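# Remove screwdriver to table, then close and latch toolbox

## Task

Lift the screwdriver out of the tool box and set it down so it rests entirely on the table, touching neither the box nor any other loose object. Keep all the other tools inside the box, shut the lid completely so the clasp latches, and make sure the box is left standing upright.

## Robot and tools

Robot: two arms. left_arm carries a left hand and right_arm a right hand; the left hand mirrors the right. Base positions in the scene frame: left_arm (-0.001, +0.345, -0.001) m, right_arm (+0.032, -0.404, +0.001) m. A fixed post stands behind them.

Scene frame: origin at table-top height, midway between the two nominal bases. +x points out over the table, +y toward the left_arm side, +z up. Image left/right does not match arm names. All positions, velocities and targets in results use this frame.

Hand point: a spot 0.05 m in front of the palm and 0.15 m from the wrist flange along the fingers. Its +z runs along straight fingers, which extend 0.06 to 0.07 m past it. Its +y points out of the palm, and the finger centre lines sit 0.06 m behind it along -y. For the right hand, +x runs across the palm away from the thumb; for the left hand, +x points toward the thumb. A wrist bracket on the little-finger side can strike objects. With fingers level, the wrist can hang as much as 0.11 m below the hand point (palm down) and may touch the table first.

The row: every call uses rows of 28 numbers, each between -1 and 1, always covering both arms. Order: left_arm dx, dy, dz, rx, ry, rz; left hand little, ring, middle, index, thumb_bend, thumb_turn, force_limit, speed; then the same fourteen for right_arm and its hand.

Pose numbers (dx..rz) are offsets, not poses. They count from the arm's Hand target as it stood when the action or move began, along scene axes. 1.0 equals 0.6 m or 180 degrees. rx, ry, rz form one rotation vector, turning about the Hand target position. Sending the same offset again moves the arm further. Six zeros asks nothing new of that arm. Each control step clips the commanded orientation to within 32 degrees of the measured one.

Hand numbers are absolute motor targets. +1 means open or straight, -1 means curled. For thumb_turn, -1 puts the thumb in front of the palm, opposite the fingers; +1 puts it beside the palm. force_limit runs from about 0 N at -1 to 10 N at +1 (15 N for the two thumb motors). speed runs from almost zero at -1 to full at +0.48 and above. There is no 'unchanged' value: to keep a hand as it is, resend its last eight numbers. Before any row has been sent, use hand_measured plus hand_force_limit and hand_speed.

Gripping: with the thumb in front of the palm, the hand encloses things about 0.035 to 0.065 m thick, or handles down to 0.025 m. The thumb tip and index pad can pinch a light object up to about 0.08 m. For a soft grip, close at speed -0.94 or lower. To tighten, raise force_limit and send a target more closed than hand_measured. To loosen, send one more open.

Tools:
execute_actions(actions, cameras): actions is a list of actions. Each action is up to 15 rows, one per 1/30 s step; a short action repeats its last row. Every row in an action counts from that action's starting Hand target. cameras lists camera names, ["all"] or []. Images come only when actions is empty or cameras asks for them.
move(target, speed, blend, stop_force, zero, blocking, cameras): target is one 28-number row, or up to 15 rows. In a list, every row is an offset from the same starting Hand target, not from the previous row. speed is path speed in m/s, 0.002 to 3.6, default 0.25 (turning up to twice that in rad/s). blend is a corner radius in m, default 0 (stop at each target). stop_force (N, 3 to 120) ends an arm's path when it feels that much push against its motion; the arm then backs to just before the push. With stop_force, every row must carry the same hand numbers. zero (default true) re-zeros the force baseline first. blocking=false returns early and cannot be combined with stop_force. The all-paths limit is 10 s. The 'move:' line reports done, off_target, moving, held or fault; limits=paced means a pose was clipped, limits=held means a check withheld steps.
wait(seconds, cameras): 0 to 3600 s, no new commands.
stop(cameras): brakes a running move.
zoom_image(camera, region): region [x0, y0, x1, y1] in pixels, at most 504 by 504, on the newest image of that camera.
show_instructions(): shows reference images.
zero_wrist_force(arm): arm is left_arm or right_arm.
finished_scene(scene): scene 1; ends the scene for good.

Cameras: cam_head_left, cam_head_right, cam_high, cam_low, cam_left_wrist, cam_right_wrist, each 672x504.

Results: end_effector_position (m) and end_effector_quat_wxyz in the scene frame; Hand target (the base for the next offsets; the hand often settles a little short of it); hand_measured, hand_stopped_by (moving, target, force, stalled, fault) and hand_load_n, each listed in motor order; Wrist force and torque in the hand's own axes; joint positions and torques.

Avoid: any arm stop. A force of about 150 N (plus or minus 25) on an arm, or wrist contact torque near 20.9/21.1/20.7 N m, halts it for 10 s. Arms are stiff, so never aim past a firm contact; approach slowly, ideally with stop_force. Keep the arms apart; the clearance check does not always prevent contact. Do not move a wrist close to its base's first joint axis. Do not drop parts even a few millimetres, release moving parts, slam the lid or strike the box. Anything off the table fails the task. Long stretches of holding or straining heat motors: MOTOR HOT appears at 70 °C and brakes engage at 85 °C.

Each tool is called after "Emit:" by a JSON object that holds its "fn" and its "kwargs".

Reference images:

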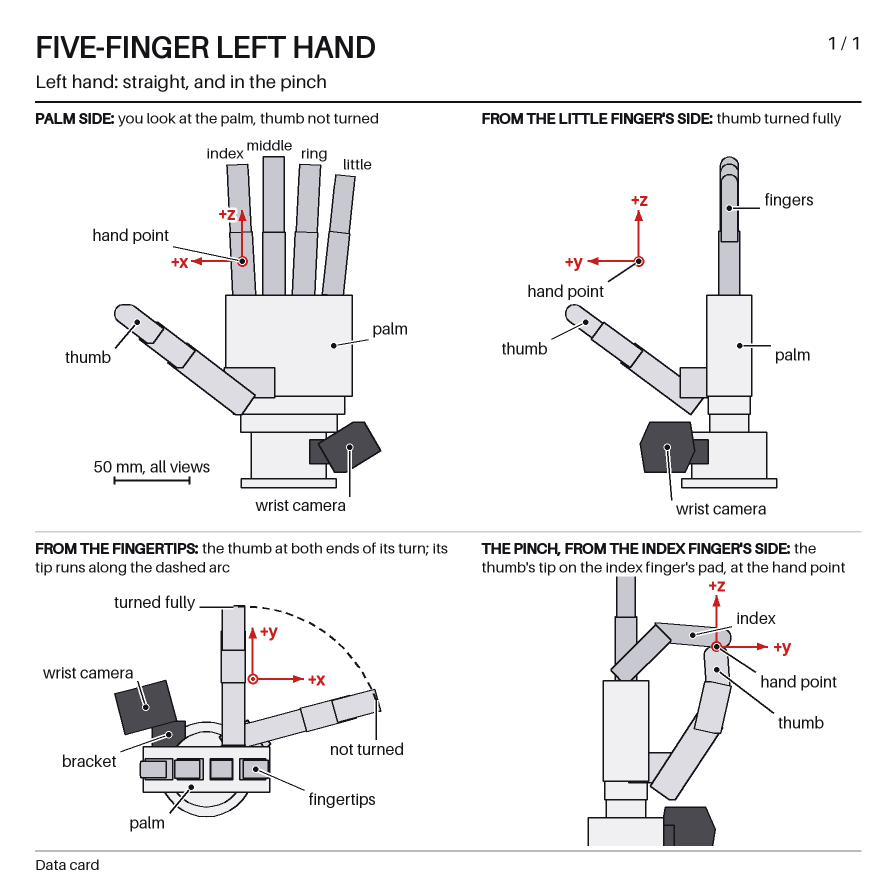

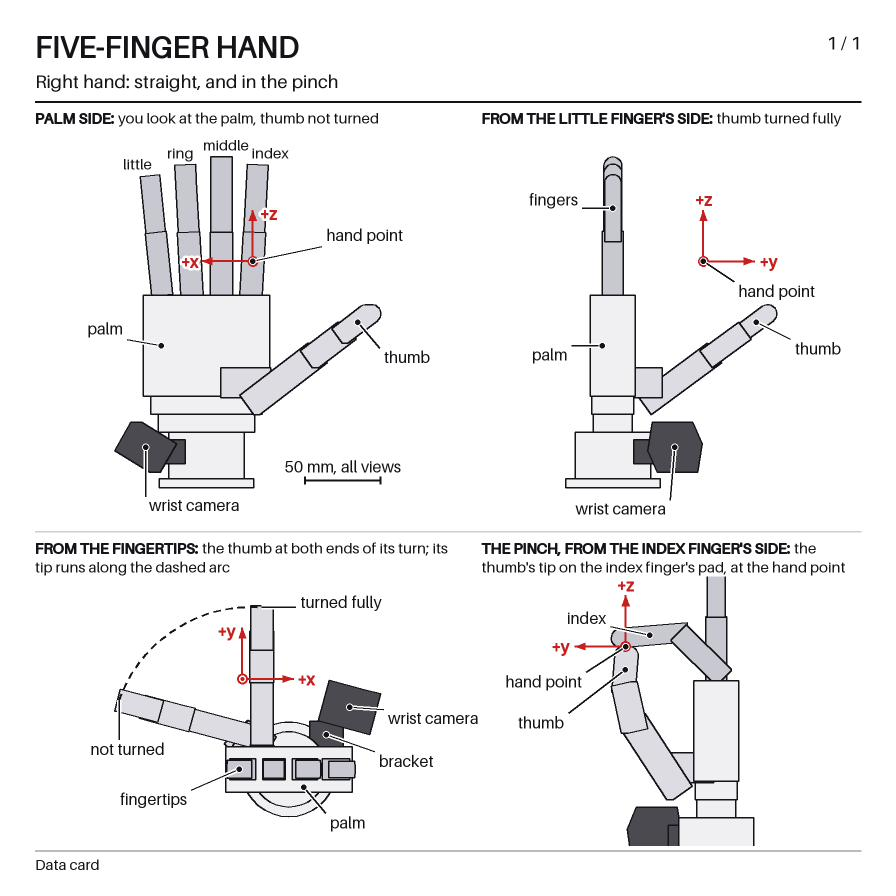

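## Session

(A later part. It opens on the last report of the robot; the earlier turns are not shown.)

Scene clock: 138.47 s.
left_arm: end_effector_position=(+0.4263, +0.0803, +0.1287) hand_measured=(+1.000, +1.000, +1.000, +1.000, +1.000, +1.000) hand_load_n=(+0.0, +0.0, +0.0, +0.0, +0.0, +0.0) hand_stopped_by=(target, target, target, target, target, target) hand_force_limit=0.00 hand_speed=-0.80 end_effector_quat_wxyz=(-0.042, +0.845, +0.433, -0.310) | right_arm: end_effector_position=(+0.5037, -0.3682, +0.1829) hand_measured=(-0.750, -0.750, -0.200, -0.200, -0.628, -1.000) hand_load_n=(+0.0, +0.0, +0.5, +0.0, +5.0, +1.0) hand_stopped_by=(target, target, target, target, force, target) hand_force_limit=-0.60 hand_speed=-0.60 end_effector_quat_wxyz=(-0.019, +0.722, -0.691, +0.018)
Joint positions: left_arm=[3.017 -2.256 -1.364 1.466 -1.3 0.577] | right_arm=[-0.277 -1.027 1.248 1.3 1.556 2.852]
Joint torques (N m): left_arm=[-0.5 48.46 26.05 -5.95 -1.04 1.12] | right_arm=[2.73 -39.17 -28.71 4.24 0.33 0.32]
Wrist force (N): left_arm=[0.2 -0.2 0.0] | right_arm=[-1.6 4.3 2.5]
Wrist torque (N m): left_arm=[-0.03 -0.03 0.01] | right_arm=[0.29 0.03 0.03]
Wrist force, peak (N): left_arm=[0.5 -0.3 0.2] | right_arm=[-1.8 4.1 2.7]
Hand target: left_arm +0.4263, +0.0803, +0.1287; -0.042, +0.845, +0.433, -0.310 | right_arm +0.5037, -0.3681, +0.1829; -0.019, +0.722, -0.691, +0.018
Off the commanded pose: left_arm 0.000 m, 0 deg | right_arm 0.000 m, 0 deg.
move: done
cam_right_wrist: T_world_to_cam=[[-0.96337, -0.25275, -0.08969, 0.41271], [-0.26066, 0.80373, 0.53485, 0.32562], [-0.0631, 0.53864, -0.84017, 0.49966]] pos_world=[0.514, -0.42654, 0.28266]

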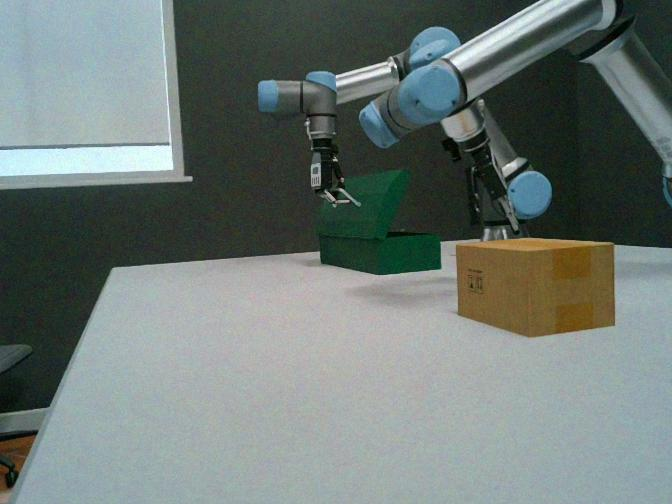

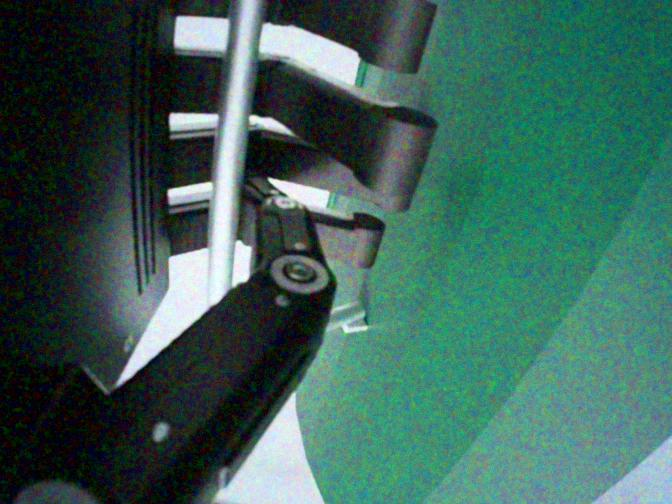

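Emit:
{"fn": "move", "kwargs": {"target": [[0,0,0,0,0,0,1,1,1,1,1,1,0,-0.8,-0.0305,-0.0014,0.0052,0.0008,-0.0167,0,-0.75,-0.75,-0.2,-0.2,-0.8,-1,-0.6,-0.6],[0,0,0,0,0,0,1,1,1,1,1,1,0,-0.8,-0.062,-0.0028,0.0043,0.0015,-0.0333,0,-0.75,-0.75,-0.2,-0.2,-0.8,-1,-0.6,-0.6],[0,0,0,0,0,0,1,1,1,1,1,1,0,-0.8,-0.0932,-0.0042,-0.002,0.0022,-0.05,0,-0.75,-0.75,-0.2,-0.2,-0.8,-1,-0.6,-0.6]], "speed": 0.03, "blend": [0.003,0.003,0], "cameras": ["cam_low","cam_high","cam_head_right","cam_right_wrist"]}}

Emit:
{"fn": "zoom_image", "kwargs": {"camera": "cam_low", "region": [260, 120, 460, 290]}}

Scene clock: 142.00 s.
left_arm: end_effector_position=(+0.4263, +0.0803, +0.1287) hand_measured=(+1.000, +1.000, +1.000, +1.000, +1.000, +1.000) hand_load_n=(+0.0, +0.0, +0.0, +0.0, +0.0, +0.0) hand_stopped_by=(target, target, target, target, target, target) hand_force_limit=0.00 hand_speed=-0.80 end_effector_quat_wxyz=(-0.042, +0.845, +0.433, -0.310) | right_arm: end_effector_position=(+0.4478, -0.3707, +0.1817) hand_measured=(-0.750, -0.750, -0.200, -0.200, -0.628, -1.000) hand_load_n=(+0.0, +0.0, +0.5, +0.0, +5.0, +1.0) hand_stopped_by=(target, target, target, target, force, target) hand_force_limit=-0.60 hand_speed=-0.60 end_effector_quat_wxyz=(-0.076, +0.719, -0.687, +0.072)
Joint positions: left_arm=[3.017 -2.256 -1.364 1.466 -1.3 0.577] | right_arm=[-0.344 -1.274 1.561 1.087 1.498 2.791]
Joint torques (N m): left_arm=[-0.29 48.48 26.48 -5.96 -1.1 1.24] | right_arm=[5.33 -30.08 -26.36 4.76 0.75 1.53]
Wrist force (N): left_arm=[0.3 -0.2 0.5] | right_arm=[-0.7 4.3 6.2]
Wrist torque (N m): left_arm=[-0.05 -0.04 0.02] | right_arm=[0.08 -0.14 0.04]
Wrist force, peak (N): left_arm=[0.3 -0.6 0.0] | right_arm=[1.0 5.4 5.7]
Hand target: left_arm +0.4263, +0.0803, +0.1287; -0.042, +0.845, +0.433, -0.310 | right_arm +0.4478, -0.3706, +0.1817; -0.076, +0.719, -0.687, +0.072
Off the commanded pose: left_arm 0.000 m, 0 deg | right_arm 0.000 m, 0 deg.
move: done
cam_right_wrist: T_world_to_cam=[[-0.93731, -0.25169, -0.24105, 0.37439], [-0.34164, 0.80016, 0.49298, 0.3563], [0.0688, 0.54443, -0.83598, 0.43877]] pos_world=[0.44246, -0.42974, 0.2814]
Images, in order (width x height): cam_head_right 672x504, cam_high 672x504, cam_low 672x504, cam_right_wrist 672x504.

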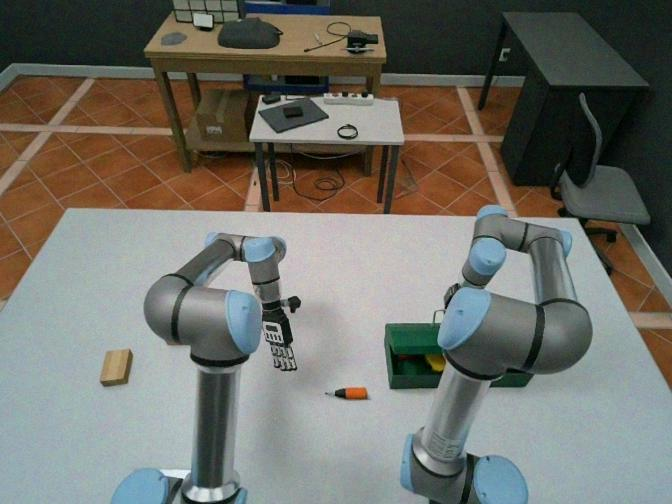

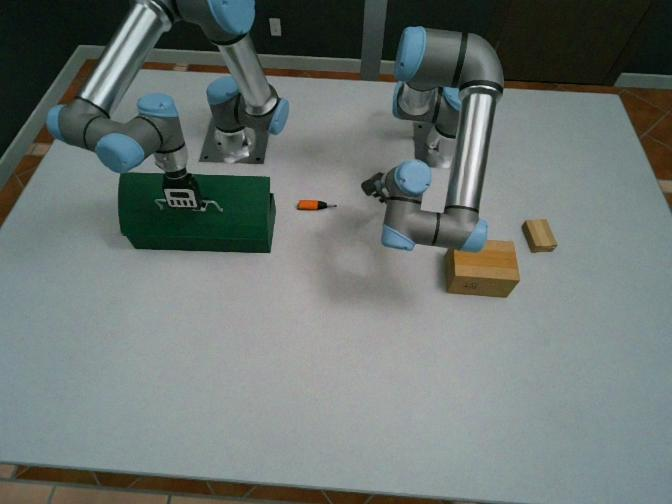

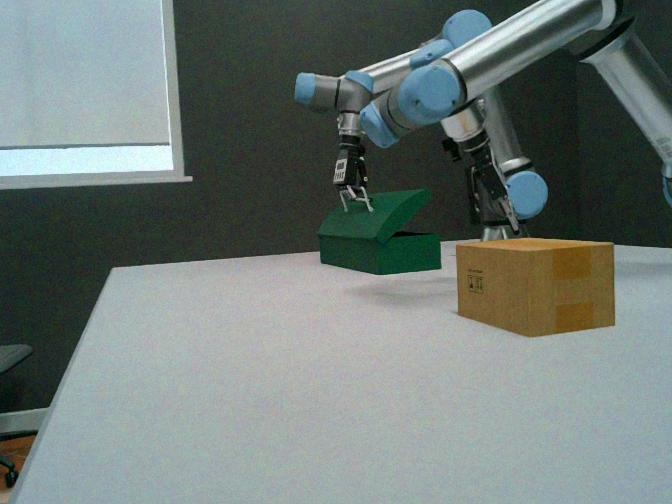

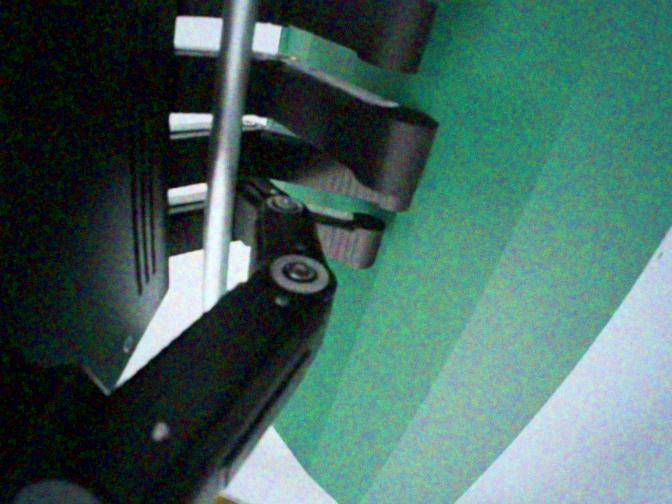

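Scaled by 2.520 from the camera's image (finer frame: 960x720).

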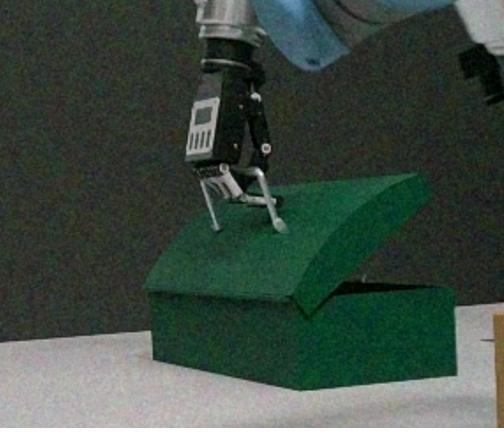

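Emit:
{"fn": "move", "kwargs": {"target": [[0,0,0,0,0,0,1,1,1,1,1,1,0,-0.8,-0.032,-0.0014,-0.0095,0,0,0,-0.75,-0.75,-0.2,-0.2,-0.8,-1,-0.6,-0.6],[0,0,0,0,0,0,1,1,1,1,1,1,0,-0.8,-0.0618,-0.0028,-0.0243,0,0,0,-0.75,-0.75,-0.2,-0.2,-0.8,-1,-0.6,-0.6]], "speed": 0.025, "blend": [0.003,0], "cameras": ["cam_low","cam_high","cam_head_right","cam_right_wrist"]}}

Emit:
{"fn": "zoom_image", "kwargs": {"camera": "cam_low", "region": [260, 120, 460, 290]}}

Scene clock: 144.27 s.
left_arm: end_effector_position=(+0.4263, +0.0803, +0.1287) hand_measured=(+1.000, +1.000, +1.000, +1.000, +1.000, +1.000) hand_load_n=(-0.5, +0.0, +0.0, +0.0, +0.0, +0.0) hand_stopped_by=(target, target, target, target, target, target) hand_force_limit=0.00 hand_speed=-0.80 end_effector_quat_wxyz=(-0.042, +0.845, +0.433, -0.310) | right_arm: end_effector_position=(+0.4107, -0.3724, +0.1671) hand_measured=(-0.750, -0.750, -0.200, -0.200, -0.628, -1.000) hand_load_n=(+0.5, +0.0, +0.5, +0.0, +5.0, +0.5) hand_stopped_by=(target, target, target, target, force, target) hand_force_limit=-0.60 hand_speed=-0.60 end_effector_quat_wxyz=(-0.076, +0.719, -0.687, +0.073) end_effector_velocity=(+0.001, -0.001, +0.001) end_effector_angular_velocity=(-0.001, +0.000, +0.000)
Joint positions: left_arm=[3.017 -2.256 -1.364 1.466 -1.3 0.577] | right_arm=[-0.38 -1.351 1.7 1.027 1.491 2.756]
Joint velocities: left_arm=[within noise] | right_arm=[0 0.002 -0.006 0.003 0.001 0]
Joint torques (N m): left_arm=[-0.42 48.83 26.54 -5.95 -1.01 1.21] | right_arm=[3.22 -25.77 -27.46 5.01 -1.57 0.49]
Wrist force (N): left_arm=[-0.1 0.0 -0.1] | right_arm=[-1.4 1.3 8.5]
Wrist torque (N m): left_arm=[0.00 0.01 -0.01] | right_arm=[-0.24 -0.20 -0.15]
Wrist force, peak (N): left_arm=[0.2 -0.4 0.4] | right_arm=[-1.1 1.4 8.7]
Hand target: left_arm +0.4263, +0.0803, +0.1287; -0.042, +0.845, +0.433, -0.310 | right_arm +0.4107, -0.3723, +0.1671; -0.076, +0.719, -0.687, +0.072
Off the commanded pose: left_arm 0.000 m, 0 deg | right_arm 0.000 m, 0 deg.
move: done
cam_right_wrist: T_world_to_cam=[[-0.93731, -0.25167, -0.24108, 0.33568], [-0.34163, 0.80025, 0.49284, 0.35225], [0.06889, 0.54431, -0.83605, 0.42997]] pos_world=[0.40536, -0.43144, 0.2668]
Images, in order (width x height): cam_head_right 672x504, cam_high 672x504, cam_low 672x504, cam_right_wrist 672x504.

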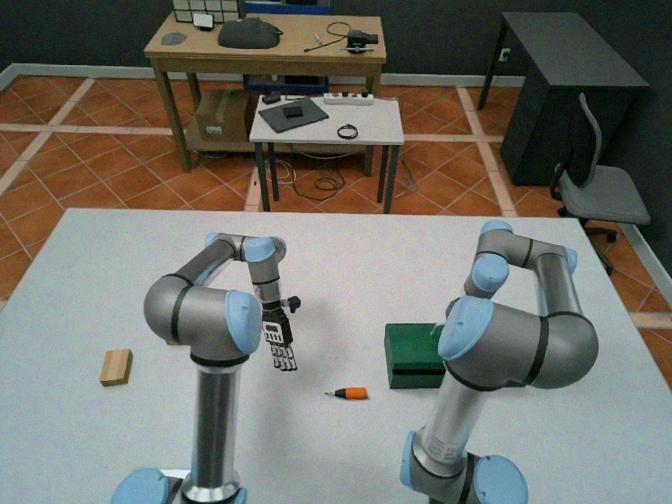

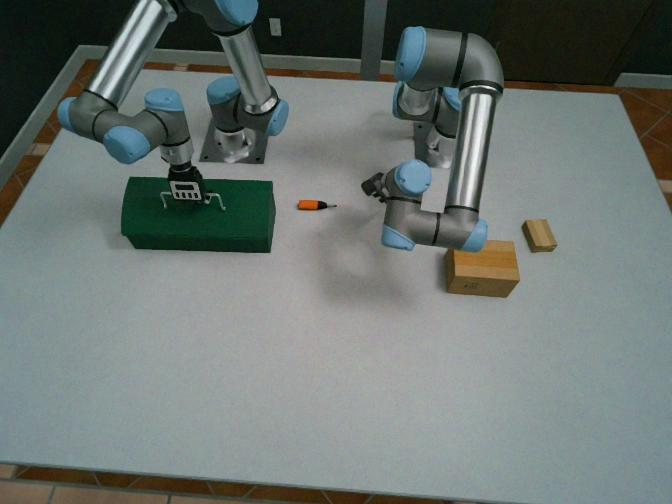

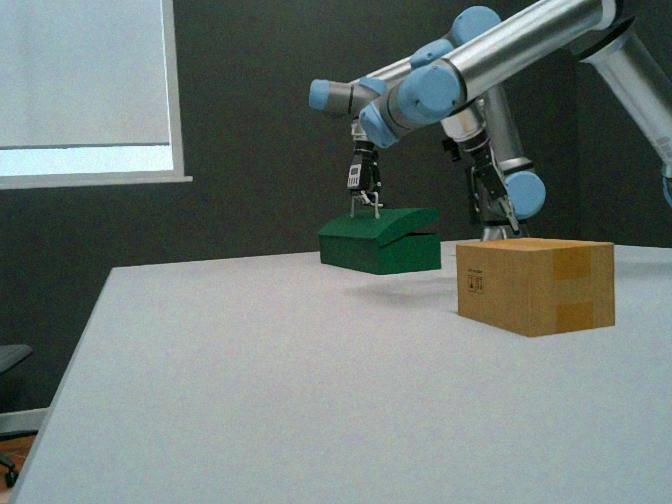

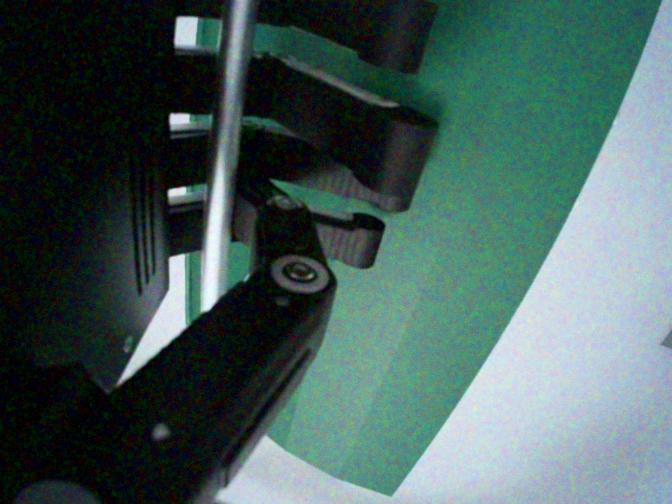

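Scaled by 2.520 from the camera's image (finer frame: 960x720).

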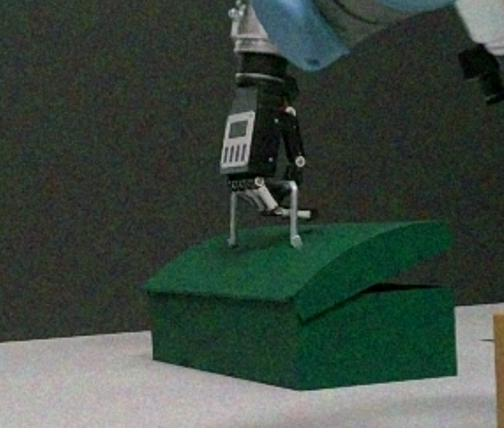

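Emit:
{"fn": "move", "kwargs": {"target": [0,0,0,0,0,0,1,1,1,1,1,1,0,-0.8,-0.035,-0.0014,-0.029,0,0,0,-0.75,-0.75,-0.2,-0.2,-0.8,-1,-0.6,-0.6], "speed": 0.015, "stop_force": 9, "cameras": ["cam_low","cam_head_right","cam_right_wrist"]}}

Emit:
{"fn": "zoom_image", "kwargs": {"camera": "cam_low", "region": [260, 120, 460, 290]}}

Scene clock: 147.50 s.
left_arm: end_effector_position=(+0.4263, +0.0803, +0.1287) hand_measured=(+1.000, +1.000, +1.000, +1.000, +1.000, +1.000) hand_load_n=(+0.0, +0.0, +0.0, +0.0, +0.0, +0.0) hand_stopped_by=(target, target, target, target, target, target) hand_force_limit=0.00 hand_speed=-0.80 end_effector_quat_wxyz=(-0.042, +0.845, +0.433, -0.310) | right_arm: end_effector_position=(+0.3897, -0.3732, +0.1497) hand_measured=(-0.750, -0.750, -0.200, -0.200, -0.628, -1.000) hand_load_n=(+0.5, +0.0, +0.5, +0.5, +5.0, +1.0) hand_stopped_by=(target, target, target, target, force, target) hand_force_limit=-0.60 hand_speed=-0.60 end_effector_quat_wxyz=(-0.076, +0.719, -0.687, +0.072)
Joint positions: left_arm=[3.017 -2.256 -1.364 1.466 -1.3 0.577] | right_arm=[-0.403 -1.385 1.791 0.973 1.486 2.733]
Joint torques (N m): left_arm=[-0.5 48.98 26.62 -6 -1.01 1.3] | right_arm=[5.68 -21.74 -26.55 4.93 -0.96 1.57]
Wrist force (N): left_arm=[0.0 0.2 0.3] | right_arm=[-0.8 -0.3 4.5]
Wrist torque (N m): left_arm=[0.01 0.01 -0.02] | right_arm=[-0.13 -0.15 -0.12]
Wrist force, peak (N): left_arm=[0.1 0.0 0.8] | right_arm=[-1.6 1.2 8.7]
Hand target: left_arm +0.4263, +0.0803, +0.1287; -0.042, +0.845, +0.433, -0.310 | right_arm +0.3897, -0.3732, +0.1497; -0.076, +0.719, -0.687, +0.072
Off the commanded pose: left_arm 0.000 m, 0 deg | right_arm 0.000 m, 0 deg.
move: done
cam_right_wrist: T_world_to_cam=[[-0.93742, -0.25151, -0.2408, 0.31167], [-0.34135, 0.80024, 0.49304, 0.35406], [0.06869, 0.54439, -0.83602, 0.41735]] pos_world=[0.38436, -0.43214, 0.2494]
Images, in order (width x height): cam_head_right 672x504, cam_low 672x504, cam_right_wrist 672x504.

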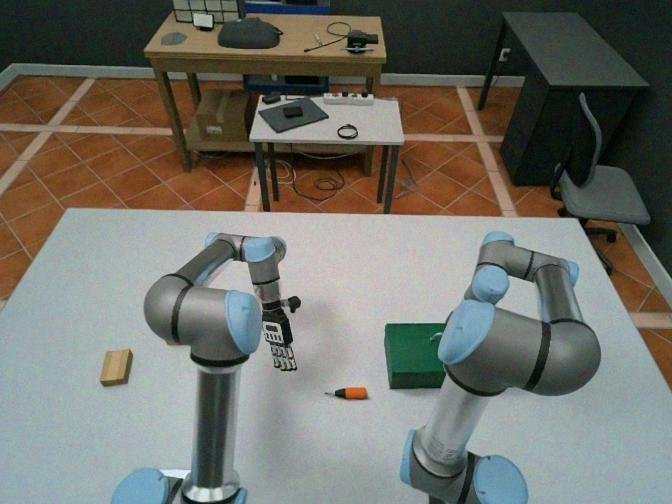

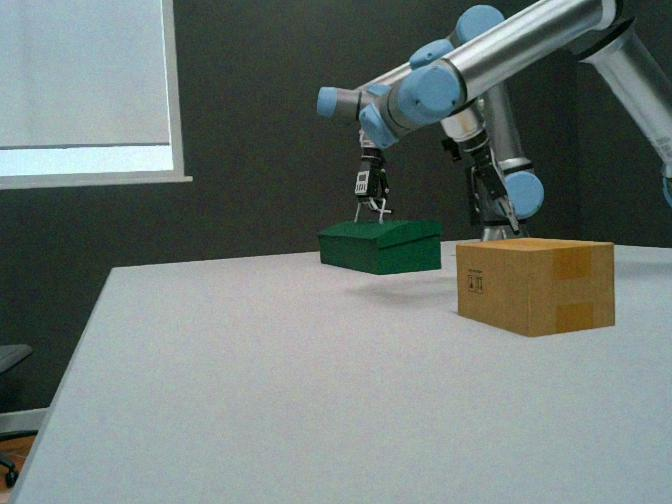

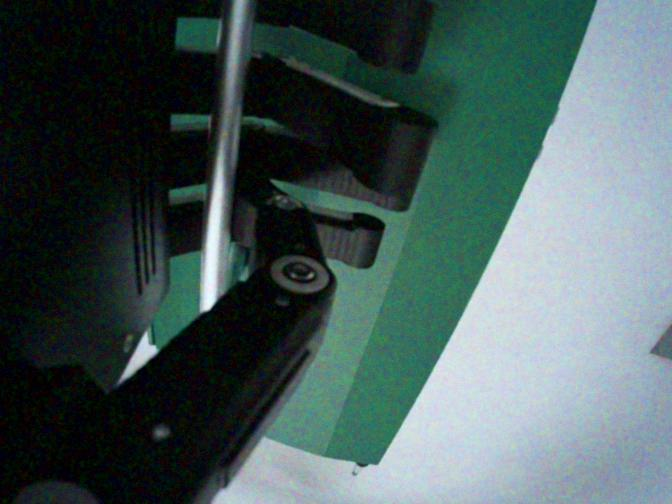

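Scaled by 2.520 from the camera's image (finer frame: 960x720).

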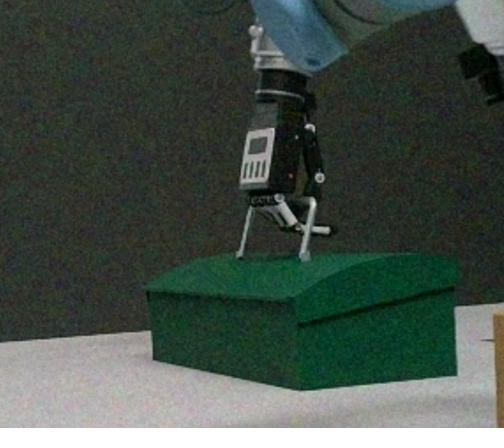

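Emit:
{"fn": "zoom_image", "kwargs": {"camera": "cam_low", "region": [310, 200, 450, 285]}}

Emit:
{"fn": "zoom_image", "kwargs": {"camera": "cam_right_wrist", "region": [280, 380, 480, 504]}}

Scaled by 3.600 from the camera's image (finer frame: 960x720).

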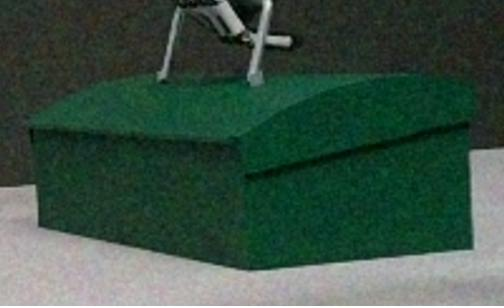

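Scaled by 2.520 from the camera's image (finer frame: 960x720).

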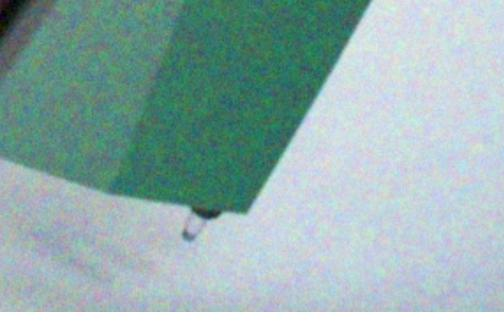

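Emit:
{"fn": "move", "kwargs": {"target": [0,0,0,0,0,0,1,1,1,1,1,1,0,-0.8,-0.013,0,-0.013,0,0,0,-0.75,-0.75,-0.2,-0.2,-0.8,-1,-0.6,-0.6], "speed": 0.01, "stop_force": 12, "cameras": ["cam_low","cam_right_wrist"]}}

Emit:
{"fn": "zoom_image", "kwargs": {"camera": "cam_low", "region": [310, 200, 450, 285]}}

Scene clock: 149.87 s.
left_arm: end_effector_position=(+0.4263, +0.0803, +0.1287) hand_measured=(+1.000, +1.000, +1.000, +1.000, +1.000, +1.000) hand_load_n=(+0.0, +0.0, +0.0, +0.0, +0.0, -0.5) hand_stopped_by=(target, target, target, target, target, target) hand_force_limit=0.00 hand_speed=-0.80 end_effector_quat_wxyz=(-0.042, +0.845, +0.433, -0.310) | right_arm: end_effector_position=(+0.3819, -0.3732, +0.1419) hand_measured=(-0.750, -0.750, -0.200, -0.200, -0.628, -1.000) hand_load_n=(+0.0, +0.0, +0.5, +0.0, +4.5, +0.5) hand_stopped_by=(target, target, target, target, force, target) hand_force_limit=-0.60 hand_speed=-0.60 end_effector_quat_wxyz=(-0.076, +0.719, -0.687, +0.072)
Joint positions: left_arm=[3.017 -2.256 -1.364 1.466 -1.3 0.577] | right_arm=[-0.411 -1.396 1.826 0.949 1.485 2.725]
Joint torques (N m): left_arm=[-0.68 49.09 26.82 -5.93 -1.03 1.33] | right_arm=[3.8 -20.53 -24.93 4.25 -1.47 1.48]
Wrist force (N): left_arm=[0.0 -0.2 0.1] | right_arm=[0.0 1.0 0.1]
Wrist torque (N m): left_arm=[-0.04 0.00 0.01] | right_arm=[0.21 -0.06 0.04]
Wrist force, peak (N): left_arm=[-0.1 -0.8 0.2] | right_arm=[-0.2 -1.0 8.7]
Hand target: left_arm +0.4263, +0.0803, +0.1287; -0.042, +0.845, +0.433, -0.310 | right_arm +0.3819, -0.3732, +0.1419; -0.076, +0.719, -0.687, +0.072
Off the commanded pose: left_arm 0.000 m, 0 deg | right_arm 0.000 m, 0 deg.
move: done
cam_right_wrist: T_world_to_cam=[[-0.93739, -0.2516, -0.24082, 0.30241], [-0.34143, 0.80026, 0.49295, 0.35538], [0.0687, 0.54431, -0.83606, 0.4114]] pos_world=[0.37656, -0.43224, 0.2416]

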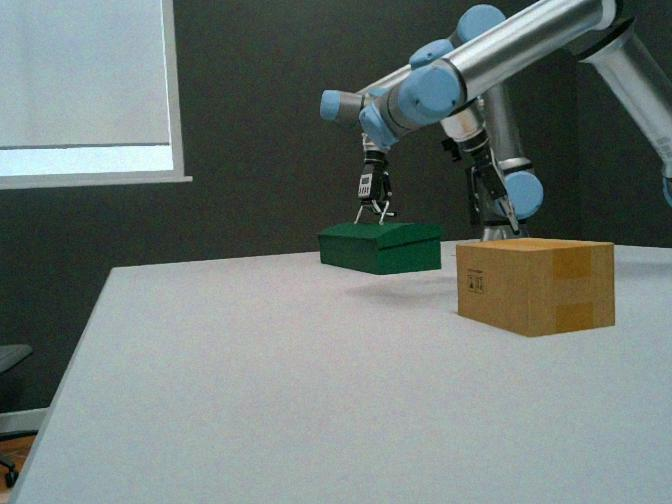

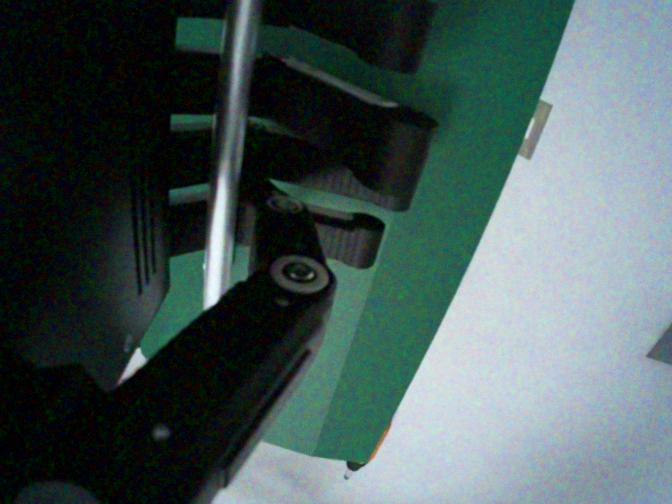

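Scaled by 3.600 from the camera's image (finer frame: 960x720).

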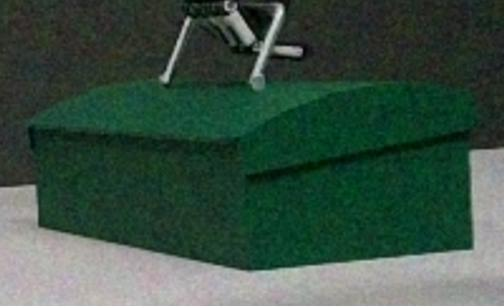

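Emit:
{"fn": "zoom_image", "kwargs": {"camera": "cam_right_wrist", "region": [440, 60, 640, 210]}}

Scaled by 2.520 from the camera's image (finer frame: 960x720).

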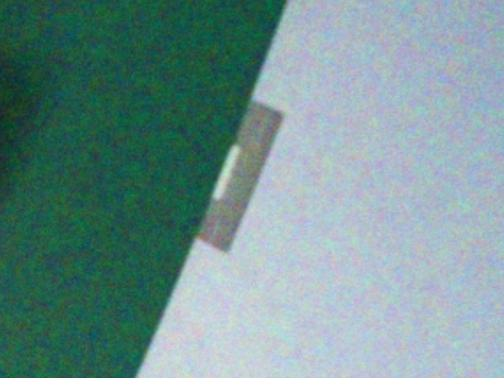

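Emit:
{"fn": "move", "kwargs": {"target": [[0,0,0,0,0,0,1,1,1,1,1,1,0,-0.8,0,0,0,0,0,0,-0.75,-0.75,-0.2,-0.2,1,-1,-0.5,-0.3],[0,0,0,0,0,0,1,1,1,1,1,1,0,-0.8,0,0,0.015,0,0,0,-0.1,-0.1,-0.1,-0.1,1,1,-0.5,-0.3]], "speed": 0.02, "cameras": ["cam_low","cam_right_wrist"]}}

Emit:
{"fn": "zoom_image", "kwargs": {"camera": "cam_low", "region": [310, 180, 450, 285]}}

Scene clock: 156.30 s.
left_arm: end_effector_position=(+0.4263, +0.0803, +0.1287) hand_measured=(+1.000, +1.000, +1.000, +1.000, +1.000, +1.000) hand_load_n=(+0.0, +0.0, +0.0, +0.0, +0.0, +0.0) hand_stopped_by=(target, target, target, target, target, target) hand_force_limit=0.00 hand_speed=-0.80 end_effector_quat_wxyz=(-0.042, +0.845, +0.433, -0.310) | right_arm: end_effector_position=(+0.3819, -0.3732, +0.1509) hand_measured=(-0.100, -0.100, -0.100, -0.100, +1.000, +1.000) hand_load_n=(-0.5, +0.0, +0.0, +0.5, +0.0, +0.0) hand_stopped_by=(target, target, target, target, target, target) hand_force_limit=-0.50 hand_speed=-0.30 end_effector_quat_wxyz=(-0.076, +0.719, -0.687, +0.072)
Joint positions: left_arm=[3.017 -2.256 -1.364 1.466 -1.3 0.577] | right_arm=[-0.411 -1.404 1.811 0.972 1.485 2.725]
Joint torques (N m): left_arm=[-0.54 49.18 26.97 -5.89 -1.12 1.42] | right_arm=[5.28 -19.61 -15.36 4.26 0.99 1.44]
Wrist force (N): left_arm=[0.2 0.0 -0.1] | right_arm=[0.6 1.3 0.3]
Wrist torque (N m): left_arm=[-0.01 -0.04 0.01] | right_arm=[0.30 -0.13 0.08]
Wrist force, peak (N): left_arm=[0.0 -0.7 0.3] | right_arm=[1.2 -3.0 12.7]
Hand target: left_arm +0.4263, +0.0803, +0.1287; -0.042, +0.845, +0.433, -0.310 | right_arm +0.3819, -0.3732, +0.1509; -0.076, +0.719, -0.687, +0.072
Off the commanded pose: left_arm 0.000 m, 0 deg | right_arm 0.000 m, 0 deg.
move: done
cam_right_wrist: T_world_to_cam=[[-0.9374, -0.25163, -0.24077, 0.30458], [-0.34144, 0.8002, 0.49305, 0.35081], [0.06859, 0.54439, -0.83602, 0.41893]] pos_world=[0.37656, -0.43214, 0.2506]

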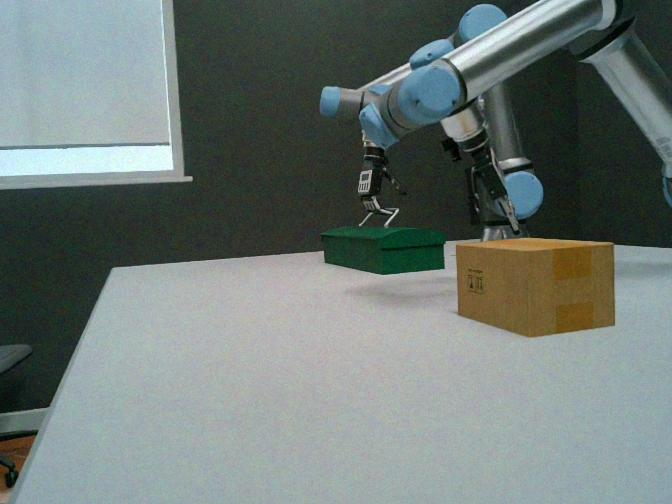

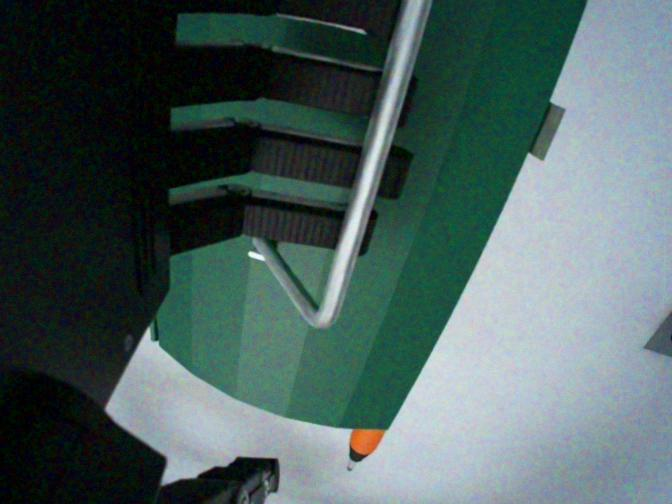

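Scaled by 3.600 from the camera's image (finer frame: 960x720).

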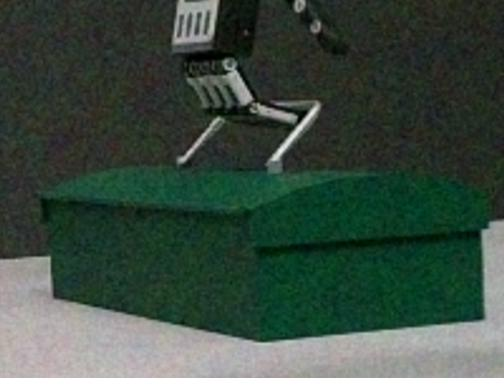

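Emit:
{"fn": "wait", "kwargs": {"seconds": 0.2, "cameras": ["all"]}}

Emit:
{"fn": "zoom_image", "kwargs": {"camera": "cam_high", "region": [110, 150, 290, 260]}}

Emit:
{"fn": "zoom_image", "kwargs": {"camera": "cam_low", "region": [310, 180, 450, 285]}}

Emit:
{"fn": "zoom_image", "kwargs": {"camera": "cam_head_left", "region": [370, 250, 550, 400]}}

Scene clock: 158.10 s.
left_arm: end_effector_position=(+0.4263, +0.0803, +0.1287) hand_measured=(+1.000, +1.000, +1.000, +1.000, +1.000, +1.000) hand_load_n=(+0.0, +0.0, +0.0, +0.0, +0.0, +0.0) hand_stopped_by=(target, target, target, target, target, target) hand_force_limit=0.00 hand_speed=-0.80 end_effector_quat_wxyz=(-0.042, +0.845, +0.433, -0.310) | right_arm: end_effector_position=(+0.3819, -0.3732, +0.1509) hand_measured=(-0.100, -0.100, -0.100, -0.100, +1.000, +1.000) hand_load_n=(+0.0, +0.5, +0.0, +0.5, +0.0, +0.0) hand_stopped_by=(target, target, target, target, target, target) hand_force_limit=-0.50 hand_speed=-0.30 end_effector_quat_wxyz=(-0.076, +0.719, -0.687, +0.072)
Joint positions: left_arm=[3.017 -2.256 -1.364 1.466 -1.3 0.577] | right_arm=[-0.411 -1.404 1.811 0.972 1.485 2.725]
Joint torques (N m): left_arm=[-1.01 48.89 27.02 -5.9 -1.09 1.45] | right_arm=[5.25 -19.26 -14.03 4.05 1.13 1.26]
Wrist force (N): left_arm=[0.2 -0.3 0.2] | right_arm=[0.7 1.3 0.2]
Wrist torque (N m): left_arm=[-0.06 -0.02 0.02] | right_arm=[0.30 -0.15 0.09]
Wrist force, peak (N): left_arm=[0.3 -0.4 0.4] | right_arm=[0.7 1.5 0.3]
Hand target: left_arm +0.4263, +0.0803, +0.1287; -0.042, +0.845, +0.433, -0.310 | right_arm +0.3819, -0.3732, +0.1509; -0.076, +0.719, -0.687, +0.072
Off the commanded pose: left_arm 0.000 m, 0 deg | right_arm 0.000 m, 0 deg.
wait: 0.20 s; at rest from the start
cam_right_wrist: T_world_to_cam=[[-0.9374, -0.25163, -0.24077, 0.30458], [-0.34144, 0.8002, 0.49305, 0.35081], [0.06859, 0.54439, -0.83602, 0.41893]] pos_world=[0.37656, -0.43214, 0.2506]

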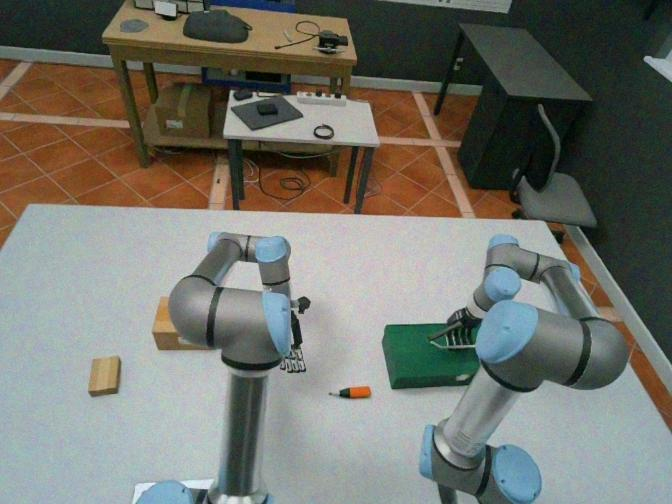

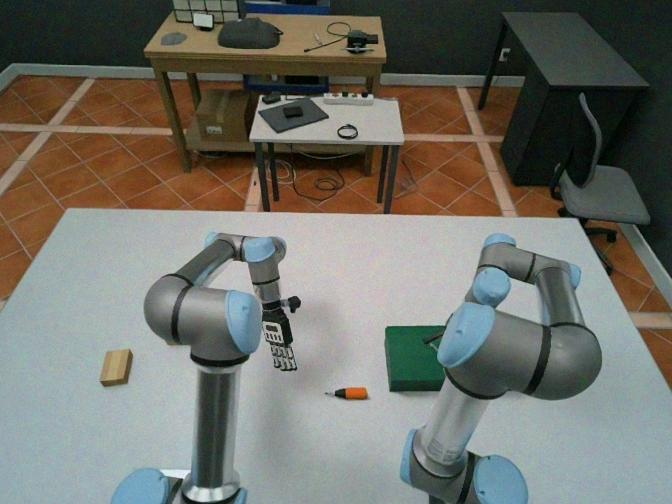

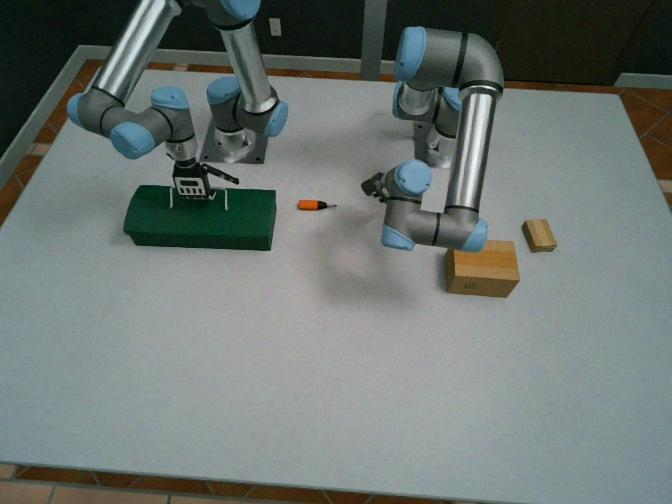

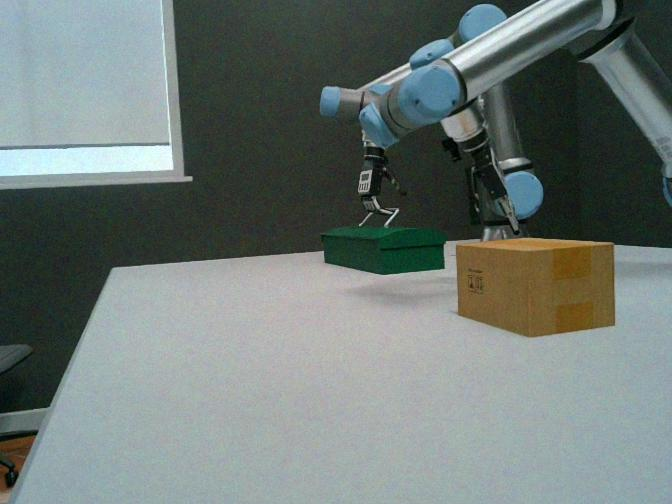

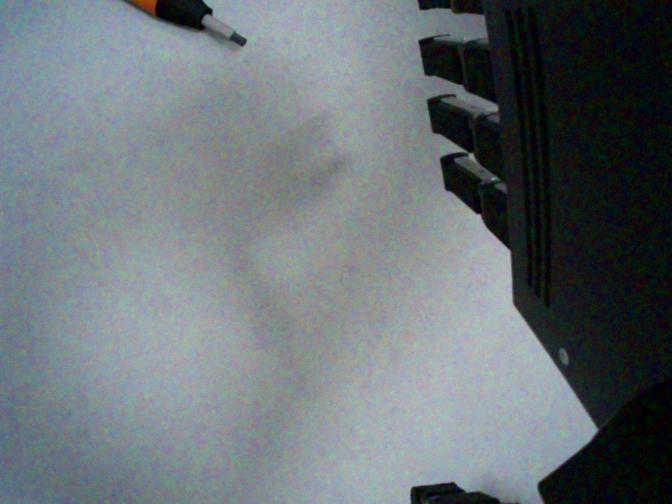

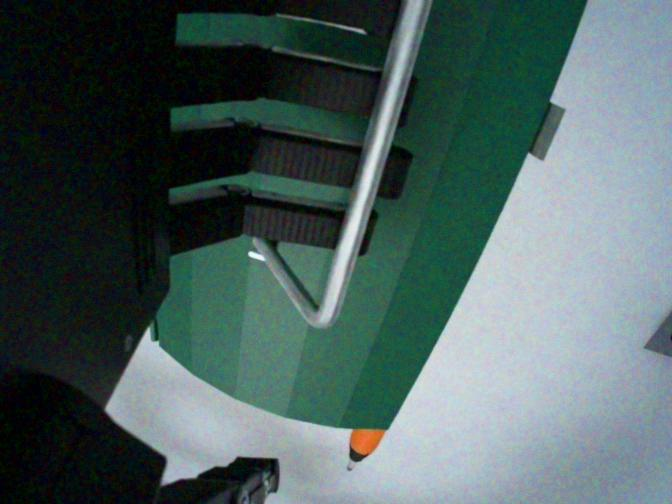

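Scaled by 2.800 from the camera's image (finer frame: 960x720).

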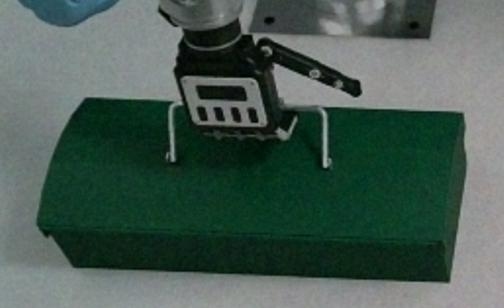

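Scaled by 3.600 from the camera's image (finer frame: 960x720).

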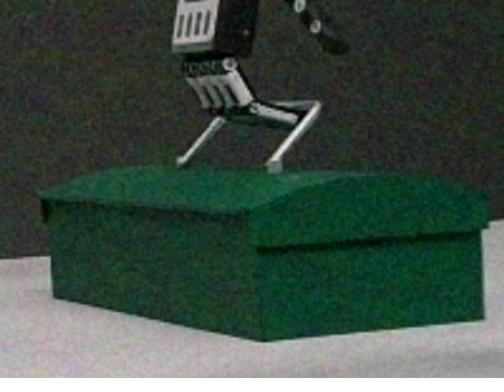

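Scaled by 2.800 from the camera's image (finer frame: 960x720).

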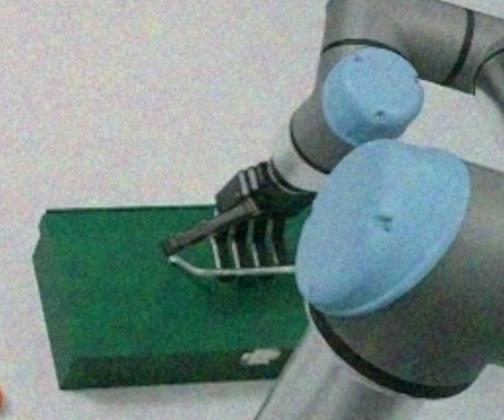

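Emit:
{"fn": "move", "kwargs": {"target": [[0,0,0,0,0,0,1,1,1,1,1,1,0,-0.8,0.01,0,0.015,0,0,0,-0.1,-0.1,-0.1,-0.1,1,1,-0.5,-0.3],[0,0,0,0,0,0,1,1,1,1,1,1,0,-0.8,0.04,0,0.022,0,0,0,-0.1,-0.1,-0.1,-0.1,1,1,-0.5,-0.3]], "speed": 0.02, "cameras": ["cam_low","cam_right_wrist"]}}

Emit:
{"fn": "zoom_image", "kwargs": {"camera": "cam_low", "region": [310, 180, 450, 285]}}

Scene clock: 161.60 s.
left_arm: end_effector_position=(+0.4263, +0.0803, +0.1287) hand_measured=(+1.000, +1.000, +1.000, +1.000, +1.000, +1.000) hand_load_n=(+0.0, +0.0, +0.0, +0.0, +0.0, +0.0) hand_stopped_by=(target, target, target, target, target, target) hand_force_limit=0.00 hand_speed=-0.80 end_effector_quat_wxyz=(-0.042, +0.845, +0.433, -0.310) | right_arm: end_effector_position=(+0.4060, -0.3731, +0.1641) hand_measured=(-0.100, -0.100, -0.100, -0.100, +1.000, +1.000) hand_load_n=(+0.0, +0.0, +0.0, +0.0, +0.0, +0.0) hand_stopped_by=(target, target, target, target, target, target) hand_force_limit=-0.50 hand_speed=-0.30 end_effector_quat_wxyz=(-0.076, +0.719, -0.687, +0.072) end_effector_velocity=(-0.002, +0.001, +0.000) end_effector_angular_velocity=(+0.000, +0.002, +0.000)
Joint positions: left_arm=[3.017 -2.256 -1.364 1.466 -1.3 0.577] | right_arm=[-0.386 -1.359 1.719 1.017 1.49 2.75]
Joint velocities: left_arm=[within noise] | right_arm=[0 -0.003 0.005 0 0.001 0]
Joint torques (N m): left_arm=[-0.95 49.22 26.88 -5.87 -0.99 1.36] | right_arm=[-3.42 -39.08 -13.7 1.91 1.35 -0.38]
Wrist force (N): left_arm=[0.0 0.1 0.2] | right_arm=[0.5 1.5 -0.2]
Wrist torque (N m): left_arm=[0.01 0.01 0.00] | right_arm=[0.33 -0.10 -0.08]
Wrist force, peak (N): left_arm=[0.0 -0.2 0.6] | right_arm=[0.2 -4.8 8.4]
Hand target: left_arm +0.4263, +0.0803, +0.1287; -0.042, +0.845, +0.433, -0.310 | right_arm +0.4059, -0.3732, +0.1641; -0.076, +0.719, -0.687, +0.072
Off the commanded pose: left_arm 0.000 m, 0 deg | right_arm 0.000 m, 0 deg.
move: done
cam_right_wrist: T_world_to_cam=[[-0.93749, -0.25152, -0.24053, 0.33037], [-0.34123, 0.80015, 0.49327, 0.35237], [0.0684, 0.54451, -0.83596, 0.42843]] pos_world=[0.40066, -0.43214, 0.2638]

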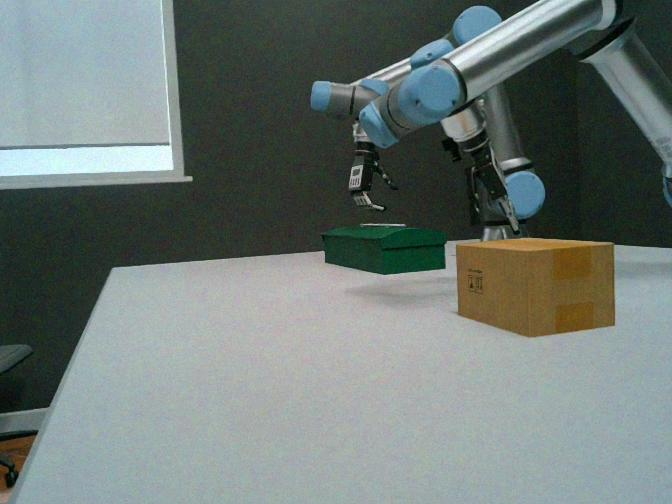

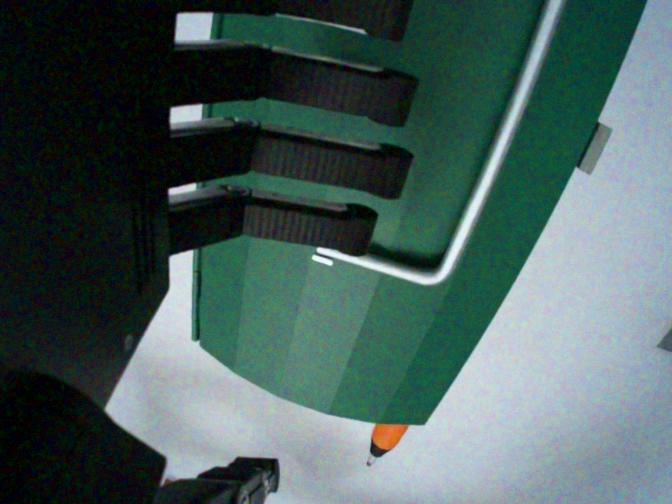

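Scaled by 3.600 from the camera's image (finer frame: 960x720).

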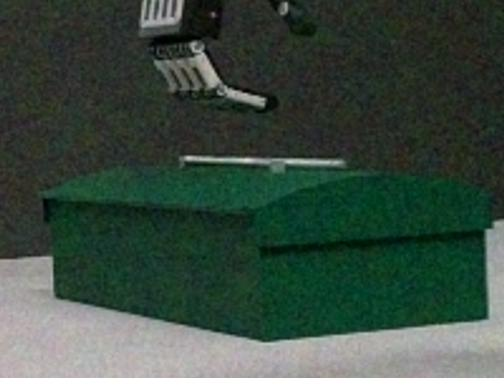

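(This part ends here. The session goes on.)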